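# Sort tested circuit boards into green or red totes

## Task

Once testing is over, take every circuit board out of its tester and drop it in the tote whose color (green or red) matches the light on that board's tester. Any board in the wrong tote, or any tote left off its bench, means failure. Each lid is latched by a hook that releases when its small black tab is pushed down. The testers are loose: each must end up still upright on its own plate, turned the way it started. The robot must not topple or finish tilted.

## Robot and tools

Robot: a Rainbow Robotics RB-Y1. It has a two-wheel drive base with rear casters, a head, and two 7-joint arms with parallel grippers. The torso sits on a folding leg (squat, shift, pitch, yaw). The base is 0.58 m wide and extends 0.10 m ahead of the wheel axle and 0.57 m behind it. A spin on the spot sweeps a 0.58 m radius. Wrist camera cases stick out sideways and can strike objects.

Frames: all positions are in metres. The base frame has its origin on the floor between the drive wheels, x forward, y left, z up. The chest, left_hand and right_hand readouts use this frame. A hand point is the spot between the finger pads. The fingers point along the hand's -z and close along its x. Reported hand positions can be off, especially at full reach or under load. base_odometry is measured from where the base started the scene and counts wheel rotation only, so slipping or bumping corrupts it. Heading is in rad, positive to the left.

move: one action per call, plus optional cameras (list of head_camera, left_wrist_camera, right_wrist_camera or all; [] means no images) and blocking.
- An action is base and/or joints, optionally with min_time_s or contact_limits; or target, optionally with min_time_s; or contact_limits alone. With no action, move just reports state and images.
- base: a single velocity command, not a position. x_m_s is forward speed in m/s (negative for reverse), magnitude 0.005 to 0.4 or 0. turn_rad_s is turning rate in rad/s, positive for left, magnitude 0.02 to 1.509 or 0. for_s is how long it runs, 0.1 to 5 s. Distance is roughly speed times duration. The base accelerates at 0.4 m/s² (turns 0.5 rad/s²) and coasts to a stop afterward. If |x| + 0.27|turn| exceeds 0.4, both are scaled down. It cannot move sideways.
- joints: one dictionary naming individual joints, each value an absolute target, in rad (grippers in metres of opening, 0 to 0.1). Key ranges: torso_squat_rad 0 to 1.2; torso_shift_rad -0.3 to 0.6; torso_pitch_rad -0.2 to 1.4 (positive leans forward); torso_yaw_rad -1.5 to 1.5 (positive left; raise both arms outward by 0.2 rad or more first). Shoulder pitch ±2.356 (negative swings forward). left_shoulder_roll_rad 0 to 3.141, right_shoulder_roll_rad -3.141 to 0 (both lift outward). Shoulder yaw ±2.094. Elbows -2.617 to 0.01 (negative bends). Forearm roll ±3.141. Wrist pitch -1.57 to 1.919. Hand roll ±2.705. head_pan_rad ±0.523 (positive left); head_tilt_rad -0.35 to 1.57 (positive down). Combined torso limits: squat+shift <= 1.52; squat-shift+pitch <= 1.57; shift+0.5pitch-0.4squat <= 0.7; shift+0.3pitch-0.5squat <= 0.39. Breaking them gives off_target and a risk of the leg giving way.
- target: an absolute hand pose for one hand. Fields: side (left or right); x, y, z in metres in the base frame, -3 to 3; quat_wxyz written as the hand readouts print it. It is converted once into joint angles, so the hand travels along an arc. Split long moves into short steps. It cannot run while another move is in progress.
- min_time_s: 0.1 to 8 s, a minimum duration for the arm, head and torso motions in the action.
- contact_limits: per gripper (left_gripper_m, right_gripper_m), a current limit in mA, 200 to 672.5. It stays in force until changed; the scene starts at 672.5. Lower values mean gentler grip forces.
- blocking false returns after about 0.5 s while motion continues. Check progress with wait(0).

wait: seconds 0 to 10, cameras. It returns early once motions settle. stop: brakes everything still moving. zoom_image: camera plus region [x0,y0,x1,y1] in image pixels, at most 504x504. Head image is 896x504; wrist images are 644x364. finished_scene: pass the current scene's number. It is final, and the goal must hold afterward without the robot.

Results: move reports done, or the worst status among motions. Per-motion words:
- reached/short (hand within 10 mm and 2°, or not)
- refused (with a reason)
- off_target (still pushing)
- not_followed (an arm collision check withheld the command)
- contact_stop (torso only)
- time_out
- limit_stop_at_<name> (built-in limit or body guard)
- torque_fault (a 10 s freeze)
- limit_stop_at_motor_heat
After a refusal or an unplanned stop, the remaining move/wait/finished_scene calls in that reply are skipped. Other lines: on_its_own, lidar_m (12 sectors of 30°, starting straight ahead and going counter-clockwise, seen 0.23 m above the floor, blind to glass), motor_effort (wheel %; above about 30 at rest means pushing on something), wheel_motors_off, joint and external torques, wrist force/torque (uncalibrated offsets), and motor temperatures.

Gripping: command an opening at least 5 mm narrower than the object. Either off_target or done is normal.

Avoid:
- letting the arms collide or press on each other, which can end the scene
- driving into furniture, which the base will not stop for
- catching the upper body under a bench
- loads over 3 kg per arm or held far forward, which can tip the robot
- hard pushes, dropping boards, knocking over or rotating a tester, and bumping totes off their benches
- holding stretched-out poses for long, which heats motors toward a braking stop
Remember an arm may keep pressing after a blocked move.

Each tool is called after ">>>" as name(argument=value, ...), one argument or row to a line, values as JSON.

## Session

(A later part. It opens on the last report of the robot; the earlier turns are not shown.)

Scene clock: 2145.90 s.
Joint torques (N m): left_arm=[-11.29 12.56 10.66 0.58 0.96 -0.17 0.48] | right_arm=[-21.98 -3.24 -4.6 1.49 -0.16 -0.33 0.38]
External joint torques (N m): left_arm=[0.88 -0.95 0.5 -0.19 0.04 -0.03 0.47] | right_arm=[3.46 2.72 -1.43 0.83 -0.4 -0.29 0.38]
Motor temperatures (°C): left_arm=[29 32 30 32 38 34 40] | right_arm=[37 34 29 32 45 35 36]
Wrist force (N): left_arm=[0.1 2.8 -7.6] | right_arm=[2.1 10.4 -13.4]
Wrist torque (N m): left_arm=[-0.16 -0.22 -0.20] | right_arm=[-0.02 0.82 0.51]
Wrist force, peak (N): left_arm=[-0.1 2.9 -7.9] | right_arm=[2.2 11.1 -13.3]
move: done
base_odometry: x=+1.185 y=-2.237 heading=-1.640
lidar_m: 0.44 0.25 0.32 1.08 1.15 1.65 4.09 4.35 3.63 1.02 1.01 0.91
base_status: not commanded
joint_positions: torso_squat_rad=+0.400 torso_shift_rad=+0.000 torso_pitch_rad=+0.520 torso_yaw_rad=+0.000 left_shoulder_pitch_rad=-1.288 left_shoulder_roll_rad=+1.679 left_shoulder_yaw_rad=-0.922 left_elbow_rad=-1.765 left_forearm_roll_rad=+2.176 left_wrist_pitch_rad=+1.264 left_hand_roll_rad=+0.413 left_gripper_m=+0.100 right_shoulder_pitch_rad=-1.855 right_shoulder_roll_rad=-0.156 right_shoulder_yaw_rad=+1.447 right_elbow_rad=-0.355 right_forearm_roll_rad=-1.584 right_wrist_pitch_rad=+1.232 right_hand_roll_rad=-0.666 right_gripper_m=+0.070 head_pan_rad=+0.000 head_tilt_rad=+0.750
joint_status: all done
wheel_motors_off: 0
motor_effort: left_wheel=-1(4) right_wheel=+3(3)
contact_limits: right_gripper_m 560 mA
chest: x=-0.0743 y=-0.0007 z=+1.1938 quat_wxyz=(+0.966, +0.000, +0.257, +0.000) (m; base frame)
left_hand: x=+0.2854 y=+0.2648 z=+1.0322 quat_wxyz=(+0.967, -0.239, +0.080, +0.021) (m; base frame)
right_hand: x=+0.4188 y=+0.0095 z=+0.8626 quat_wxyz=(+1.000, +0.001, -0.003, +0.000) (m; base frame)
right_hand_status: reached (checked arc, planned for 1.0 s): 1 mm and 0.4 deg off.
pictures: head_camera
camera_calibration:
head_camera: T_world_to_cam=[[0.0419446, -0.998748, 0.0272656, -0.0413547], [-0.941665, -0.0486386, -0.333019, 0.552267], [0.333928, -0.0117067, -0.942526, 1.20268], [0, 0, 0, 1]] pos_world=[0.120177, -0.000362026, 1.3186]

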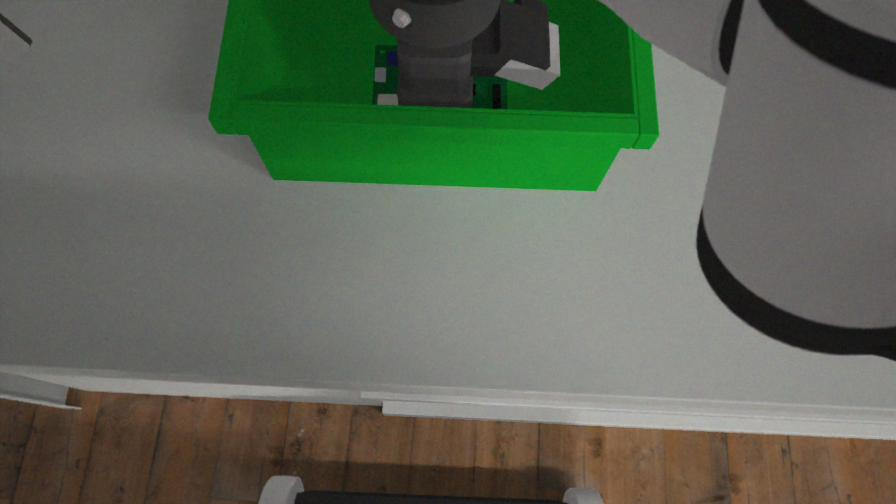

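>>> move(
  target={"side":"right","x":0.417,"y":0.01,"z":0.856,"quat_wxyz":[1,0,0,0]},
  min_time_s=1,
  cameras=["right_wrist_camera"],
)

Scene clock: 2151.70 s.
Joint torques (N m): left_arm=[-11.16 12.56 10.68 0.63 0.99 -0.14 0.46] | right_arm=[-18.31 -1.12 -3.96 0.82 -0.3 -0.89 0.34]
External joint torques (N m): left_arm=[1.01 -0.96 0.52 -0.15 0.07 0 0.45] | right_arm=[7.01 4.69 -1.15 0.14 -0.55 -0.85 0.34]
Motor temperatures (°C): left_arm=[29 32 30 32 38 34 40] | right_arm=[37 34 29 32 45 35 36]
Wrist force (N): left_arm=[-0.1 2.9 -7.9] | right_arm=[3.1 7.8 -2.0]
Wrist torque (N m): left_arm=[-0.16 -0.26 -0.21] | right_arm=[-0.08 1.21 0.62]
Wrist force, peak (N): left_arm=[-0.1 2.7 -8.1] | right_arm=[2.4 10.7 -13.6]
move: done
base_odometry: x=+1.185 y=-2.237 heading=-1.640
lidar_m: 0.43 0.24 0.31 1.08 1.15 1.65 4.09 4.35 3.62 1.02 1.01 0.90
base_status: not commanded
joint_positions: torso_squat_rad=+0.400 torso_shift_rad=+0.000 torso_pitch_rad=+0.520 torso_yaw_rad=+0.000 left_shoulder_pitch_rad=-1.288 left_shoulder_roll_rad=+1.679 left_shoulder_yaw_rad=-0.922 left_elbow_rad=-1.765 left_forearm_roll_rad=+2.176 left_wrist_pitch_rad=+1.264 left_hand_roll_rad=+0.413 left_gripper_m=+0.100 right_shoulder_pitch_rad=-1.846 right_shoulder_roll_rad=-0.133 right_shoulder_yaw_rad=+1.447 right_elbow_rad=-0.313 right_forearm_roll_rad=-1.585 right_wrist_pitch_rad=+1.223 right_hand_roll_rad=-0.645 right_gripper_m=+0.070 head_pan_rad=+0.000 head_tilt_rad=+0.750
joint_status: all done
wheel_motors_off: 0
motor_effort: left_wheel=-2(4) right_wheel=+1(4)
contact_limits: right_gripper_m 560 mA
chest: x=-0.0744 y=-0.0007 z=+1.1938 quat_wxyz=(+0.966, +0.000, +0.257, +0.000) (m; base frame)
left_hand: x=+0.2853 y=+0.2648 z=+1.0324 quat_wxyz=(+0.967, -0.239, +0.080, +0.021) (m; base frame)
right_hand: x=+0.4174 y=+0.0094 z=+0.8572 quat_wxyz=(+1.000, +0.001, -0.004, +0.000) (m; base frame)
right_hand_status: reached (checked arc, planned for 1.0 s): 1 mm and 0.4 deg off.
pictures: right_wrist_camera
camera_calibration:
right_wrist_camera: T_world_to_cam=[[-0.999489, 0.0209521, -0.0241203, 0.440143], [0.00800412, 0.895078, 0.445838, -0.360729], [0.0309308, 0.445417, -0.894789, 0.821657], [0, 0, 0, 1]] pos_world=[0.417391, -0.0523213, 0.906653]

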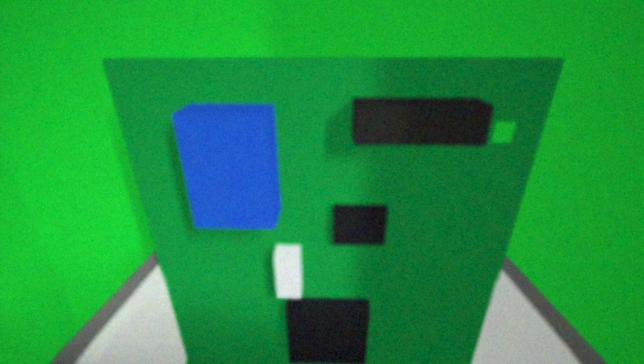

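Contact (z +11 N). Release.

>>> move(
  joints={"right_gripper_m":0.088},
  cameras=[],
)

>>> move(
  target={"side":"right","x":0.417,"y":0.01,"z":0.9,"quat_wxyz":[1,0,0,0]},
  min_time_s=1.5,
  cameras=["right_wrist_camera"],
)

>>> move(
  target={"side":"right","x":0.417,"y":0.01,"z":0.99,"quat_wxyz":[1,0,0,0]},
  min_time_s=1.5,
  cameras=[],
)

>>> move(
  target={"side":"right","x":0.33,"y":-0.1,"z":1.08,"quat_wxyz":[1,0,0,0]},
  min_time_s=1.5,
  cameras=["head_camera"],
)

Scene clock: 2157.30 s.
Joint torques (N m): left_arm=[-11.07 12.62 10.44 0.52 1 -0.09 0.39] | right_arm=[-18.16 -0.98 -3.4 0.53 -0.3 -0.17 0.19]
External joint torques (N m): left_arm=[1.1 -0.89 0.27 -0.26 0.08 0.05 0.39] | right_arm=[7.16 4.83 -0.59 -0.15 -0.55 -0.13 0.19]
Motor temperatures (°C): left_arm=[29 32 30 32 38 34 40] | right_arm=[37 34 29 31 45 35 36]
Wrist force (N): left_arm=[0.3 2.7 -7.7] | right_arm=[5.5 10.6 -0.4]
Wrist torque (N m): left_arm=[-0.15 -0.22 -0.20] | right_arm=[-0.03 1.32 0.51]
Wrist force, peak (N): left_arm=[0.1 2.8 -8.0] | right_arm=[5.7 10.6 -0.2]
move: done
base_odometry: x=+1.185 y=-2.237 heading=-1.640
lidar_m: 0.43 0.25 0.32 1.09 1.16 1.66 4.09 4.35 3.62 1.02 1.01 0.91
base_status: not commanded
joint_positions: torso_squat_rad=+0.400 torso_shift_rad=+0.000 torso_pitch_rad=+0.520 torso_yaw_rad=+0.000 left_shoulder_pitch_rad=-1.288 left_shoulder_roll_rad=+1.679 left_shoulder_yaw_rad=-0.922 left_elbow_rad=-1.765 left_forearm_roll_rad=+2.176 left_wrist_pitch_rad=+1.264 left_hand_roll_rad=+0.413 left_gripper_m=+0.100 right_shoulder_pitch_rad=-1.846 right_shoulder_roll_rad=-0.133 right_shoulder_yaw_rad=+1.446 right_elbow_rad=-0.313 right_forearm_roll_rad=-1.585 right_wrist_pitch_rad=+1.223 right_hand_roll_rad=-0.645 right_gripper_m=+0.088 head_pan_rad=+0.000 head_tilt_rad=+0.750
joint_status: all done
wheel_motors_off: 0
motor_effort: left_wheel=-3(4) right_wheel=+3(3)
contact_limits: right_gripper_m 560 mA
chest: x=-0.0744 y=-0.0007 z=+1.1938 quat_wxyz=(+0.966, +0.000, +0.257, +0.000) (m; base frame)
left_hand: x=+0.2853 y=+0.2648 z=+1.0324 quat_wxyz=(+0.967, -0.239, +0.080, +0.021) (m; base frame)
right_hand: x=+0.4174 y=+0.0095 z=+0.8573 quat_wxyz=(+1.000, +0.001, -0.004, +0.000) (m; base frame)
pictures: none
No camera images: "cameras" was empty.

Scene clock: 2159.13 s.
Joint torques (N m): left_arm=[-11.27 12.63 10.47 0.53 0.97 -0.13 0.41] | right_arm=[-24.55 -7.69 -6.39 -0.09 -0.05 0.21 -0.22]
External joint torques (N m): left_arm=[0.9 -0.88 0.31 -0.25 0.05 0.01 0.41] | right_arm=[1.31 -0.93 -0.91 -0.61 -0.29 0.21 -0.22]
Motor temperatures (°C): left_arm=[29 32 30 32 38 34 40] | right_arm=[37 34 29 31 45 35 36]
Wrist force (N): left_arm=[0.2 2.7 -7.5] | right_arm=[2.3 10.9 -12.8]
Wrist torque (N m): left_arm=[-0.15 -0.22 -0.20] | right_arm=[-0.07 0.82 0.53]
Wrist force, peak (N): left_arm=[0.1 3.0 -7.9] | right_arm=[1.8 10.9 -13.1]
move: done
base_odometry: x=+1.185 y=-2.237 heading=-1.640
lidar_m: 0.43 0.25 0.32 1.09 1.15 1.66 4.09 4.35 3.62 1.01 1.01 0.91
base_status: not commanded
joint_positions: torso_squat_rad=+0.400 torso_shift_rad=+0.000 torso_pitch_rad=+0.520 torso_yaw_rad=+0.000 left_shoulder_pitch_rad=-1.288 left_shoulder_roll_rad=+1.679 left_shoulder_yaw_rad=-0.922 left_elbow_rad=-1.765 left_forearm_roll_rad=+2.176 left_wrist_pitch_rad=+1.264 left_hand_roll_rad=+0.413 left_gripper_m=+0.100 right_shoulder_pitch_rad=-1.909 right_shoulder_roll_rad=-0.298 right_shoulder_yaw_rad=+1.445 right_elbow_rad=-0.624 right_forearm_roll_rad=-1.584 right_wrist_pitch_rad=+1.303 right_hand_roll_rad=-0.806 right_gripper_m=+0.088 head_pan_rad=+0.000 head_tilt_rad=+0.750
joint_status: all done
wheel_motors_off: 0
motor_effort: left_wheel=-3(5) right_wheel=+2(3)
contact_limits: right_gripper_m 560 mA
chest: x=-0.0744 y=-0.0007 z=+1.1938 quat_wxyz=(+0.966, +0.000, +0.257, +0.000) (m; base frame)
left_hand: x=+0.2853 y=+0.2648 z=+1.0323 quat_wxyz=(+0.967, -0.239, +0.080, +0.021) (m; base frame)
right_hand: x=+0.4167 y=+0.0101 z=+0.8999 quat_wxyz=(+1.000, -0.001, +0.003, +0.000) (m; base frame)
right_hand_status: reached (checked arc, planned for 1.5 s): 0 mm and 0.3 deg off.
pictures: right_wrist_camera
camera_calibration:
right_wrist_camera: T_world_to_cam=[[-0.999743, 0.0195742, -0.0113949, 0.429121], [0.0125184, 0.896812, 0.442236, -0.379007], [0.0188755, 0.44198, -0.896826, 0.866403], [0, 0, 0, 1]] pos_world=[0.417401, -0.0514341, 0.949513]

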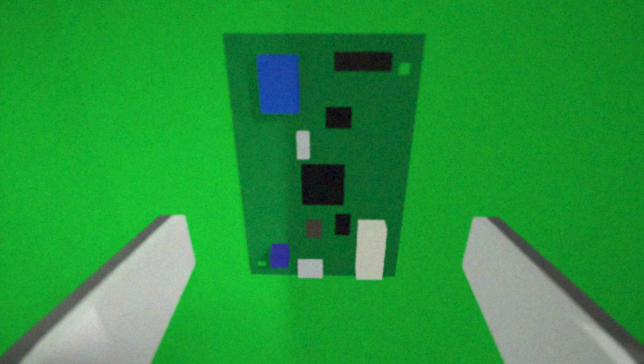

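Scene clock: 2160.97 s.
Joint torques (N m): left_arm=[-11.3 12.54 10.64 0.66 0.99 -0.11 0.42] | right_arm=[-24.49 -8.9 -8.3 0.23 -0.24 0.05 -0.32]
External joint torques (N m): left_arm=[0.87 -0.98 0.47 -0.11 0.07 0.03 0.42] | right_arm=[1.59 -1.12 -0.87 -0.5 -0.48 0.05 -0.32]
Motor temperatures (°C): left_arm=[29 32 30 32 38 34 40] | right_arm=[37 34 29 31 45 35 36]
Wrist force (N): left_arm=[-0.2 2.8 -7.7] | right_arm=[2.5 10.2 -13.0]
Wrist torque (N m): left_arm=[-0.15 -0.26 -0.21] | right_arm=[0.02 0.86 0.51]
Wrist force, peak (N): left_arm=[-0.1 2.8 -7.8] | right_arm=[2.3 11.0 -13.1]
move: done
base_odometry: x=+1.185 y=-2.237 heading=-1.640
lidar_m: 0.43 0.24 0.31 1.08 1.15 1.65 4.09 4.35 3.62 1.01 1.01 0.91
base_status: not commanded
joint_positions: torso_squat_rad=+0.400 torso_shift_rad=+0.000 torso_pitch_rad=+0.520 torso_yaw_rad=+0.000 left_shoulder_pitch_rad=-1.288 left_shoulder_roll_rad=+1.679 left_shoulder_yaw_rad=-0.922 left_elbow_rad=-1.765 left_forearm_roll_rad=+2.176 left_wrist_pitch_rad=+1.264 left_hand_roll_rad=+0.413 left_gripper_m=+0.100 right_shoulder_pitch_rad=-2.050 right_shoulder_roll_rad=-0.452 right_shoulder_yaw_rad=+1.397 right_elbow_rad=-0.863 right_forearm_roll_rad=-1.632 right_wrist_pitch_rad=+1.450 right_hand_roll_rad=-0.921 right_gripper_m=+0.088 head_pan_rad=+0.000 head_tilt_rad=+0.750
joint_status: all done
wheel_motors_off: 0
motor_effort: left_wheel=-2(4) right_wheel=+2(4)
contact_limits: right_gripper_m 560 mA
chest: x=-0.0744 y=-0.0007 z=+1.1938 quat_wxyz=(+0.966, +0.000, +0.257, +0.000) (m; base frame)
left_hand: x=+0.2853 y=+0.2648 z=+1.0323 quat_wxyz=(+0.967, -0.239, +0.080, +0.021) (m; base frame)
right_hand: x=+0.4169 y=+0.0101 z=+0.9900 quat_wxyz=(+1.000, +0.000, +0.001, +0.000) (m; base frame)
right_hand_status: reached (checked arc, planned for 1.5 s): 0 mm and 0.1 deg off.
pictures: none
No camera images: "cameras" was empty.

Scene clock: 2162.80 s.
Joint torques (N m): left_arm=[-11.23 12.51 10.63 0.7 0.98 -0.14 0.45] | right_arm=[-19.92 -6.01 -10.88 1.04 -0.15 0.09 -0.04]
External joint torques (N m): left_arm=[0.94 -1 0.47 -0.07 0.06 0 0.45] | right_arm=[0.74 0.56 -0.25 -0.46 -0.37 0.08 -0.04]
Motor temperatures (°C): left_arm=[29 32 30 32 38 34 40] | right_arm=[37 34 29 31 45 35 36]
Wrist force (N): left_arm=[0.0 2.9 -7.8] | right_arm=[2.4 10.9 -13.0]
Wrist torque (N m): left_arm=[-0.18 -0.25 -0.21] | right_arm=[-0.08 0.86 0.52]
Wrist force, peak (N): left_arm=[0.3 2.9 -7.8] | right_arm=[2.2 11.0 -13.3]
move: done
base_odometry: x=+1.185 y=-2.237 heading=-1.640
lidar_m: 0.44 0.24 0.32 1.09 1.16 1.65 4.10 4.35 3.62 1.03 1.01 0.91
base_status: not commanded
joint_positions: torso_squat_rad=+0.400 torso_shift_rad=+0.000 torso_pitch_rad=+0.520 torso_yaw_rad=+0.000 left_shoulder_pitch_rad=-1.288 left_shoulder_roll_rad=+1.679 left_shoulder_yaw_rad=-0.922 left_elbow_rad=-1.765 left_forearm_roll_rad=+2.176 left_wrist_pitch_rad=+1.264 left_hand_roll_rad=+0.413 left_gripper_m=+0.100 right_shoulder_pitch_rad=-2.077 right_shoulder_roll_rad=-1.067 right_shoulder_yaw_rad=+1.300 right_elbow_rad=-1.753 right_forearm_roll_rad=-1.743 right_wrist_pitch_rad=+1.562 right_hand_roll_rad=-1.227 right_gripper_m=+0.088 head_pan_rad=+0.000 head_tilt_rad=+0.750
joint_status: all done
wheel_motors_off: 0
motor_effort: left_wheel=-3(4) right_wheel=+2(4)
contact_limits: right_gripper_m 560 mA
chest: x=-0.0744 y=-0.0007 z=+1.1938 quat_wxyz=(+0.966, +0.000, +0.257, +0.000) (m; base frame)
left_hand: x=+0.2853 y=+0.2647 z=+1.0323 quat_wxyz=(+0.967, -0.239, +0.080, +0.021) (m; base frame)
right_hand: x=+0.3296 y=-0.0998 z=+1.0804 quat_wxyz=(+1.000, -0.001, +0.003, +0.001) (m; base frame)
right_hand_status: reached (checked arc, planned for 1.5 s): 1 mm and 0.4 deg off.
pictures: head_camera
camera_calibration:
head_camera: T_world_to_cam=[[0.04193, -0.998748, 0.0272707, -0.0413622], [-0.941588, -0.0486293, -0.333238, 0.552439], [0.334147, -0.0117051, -0.942448, 1.20266], [0, 0, 0, 1]] pos_world=[0.120038, -0.000368398, 1.31867]

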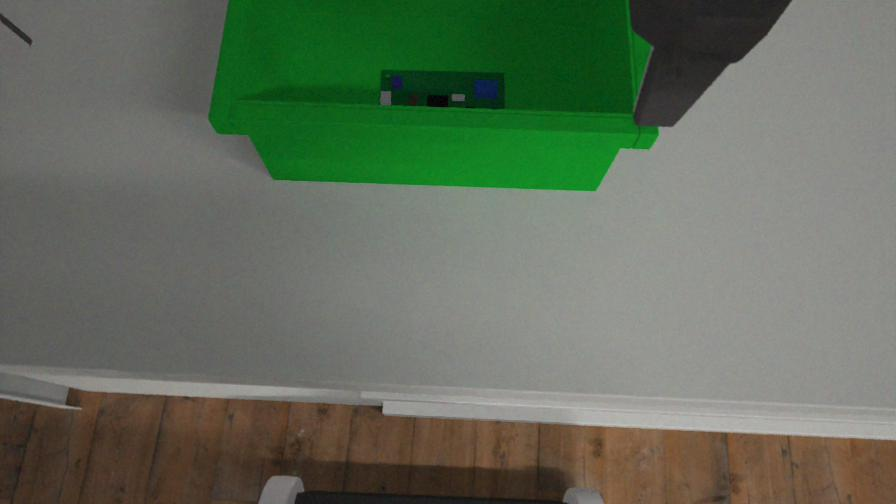

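>>> finished_scene(
  scene=1,
)

The scene is finished: the task was done.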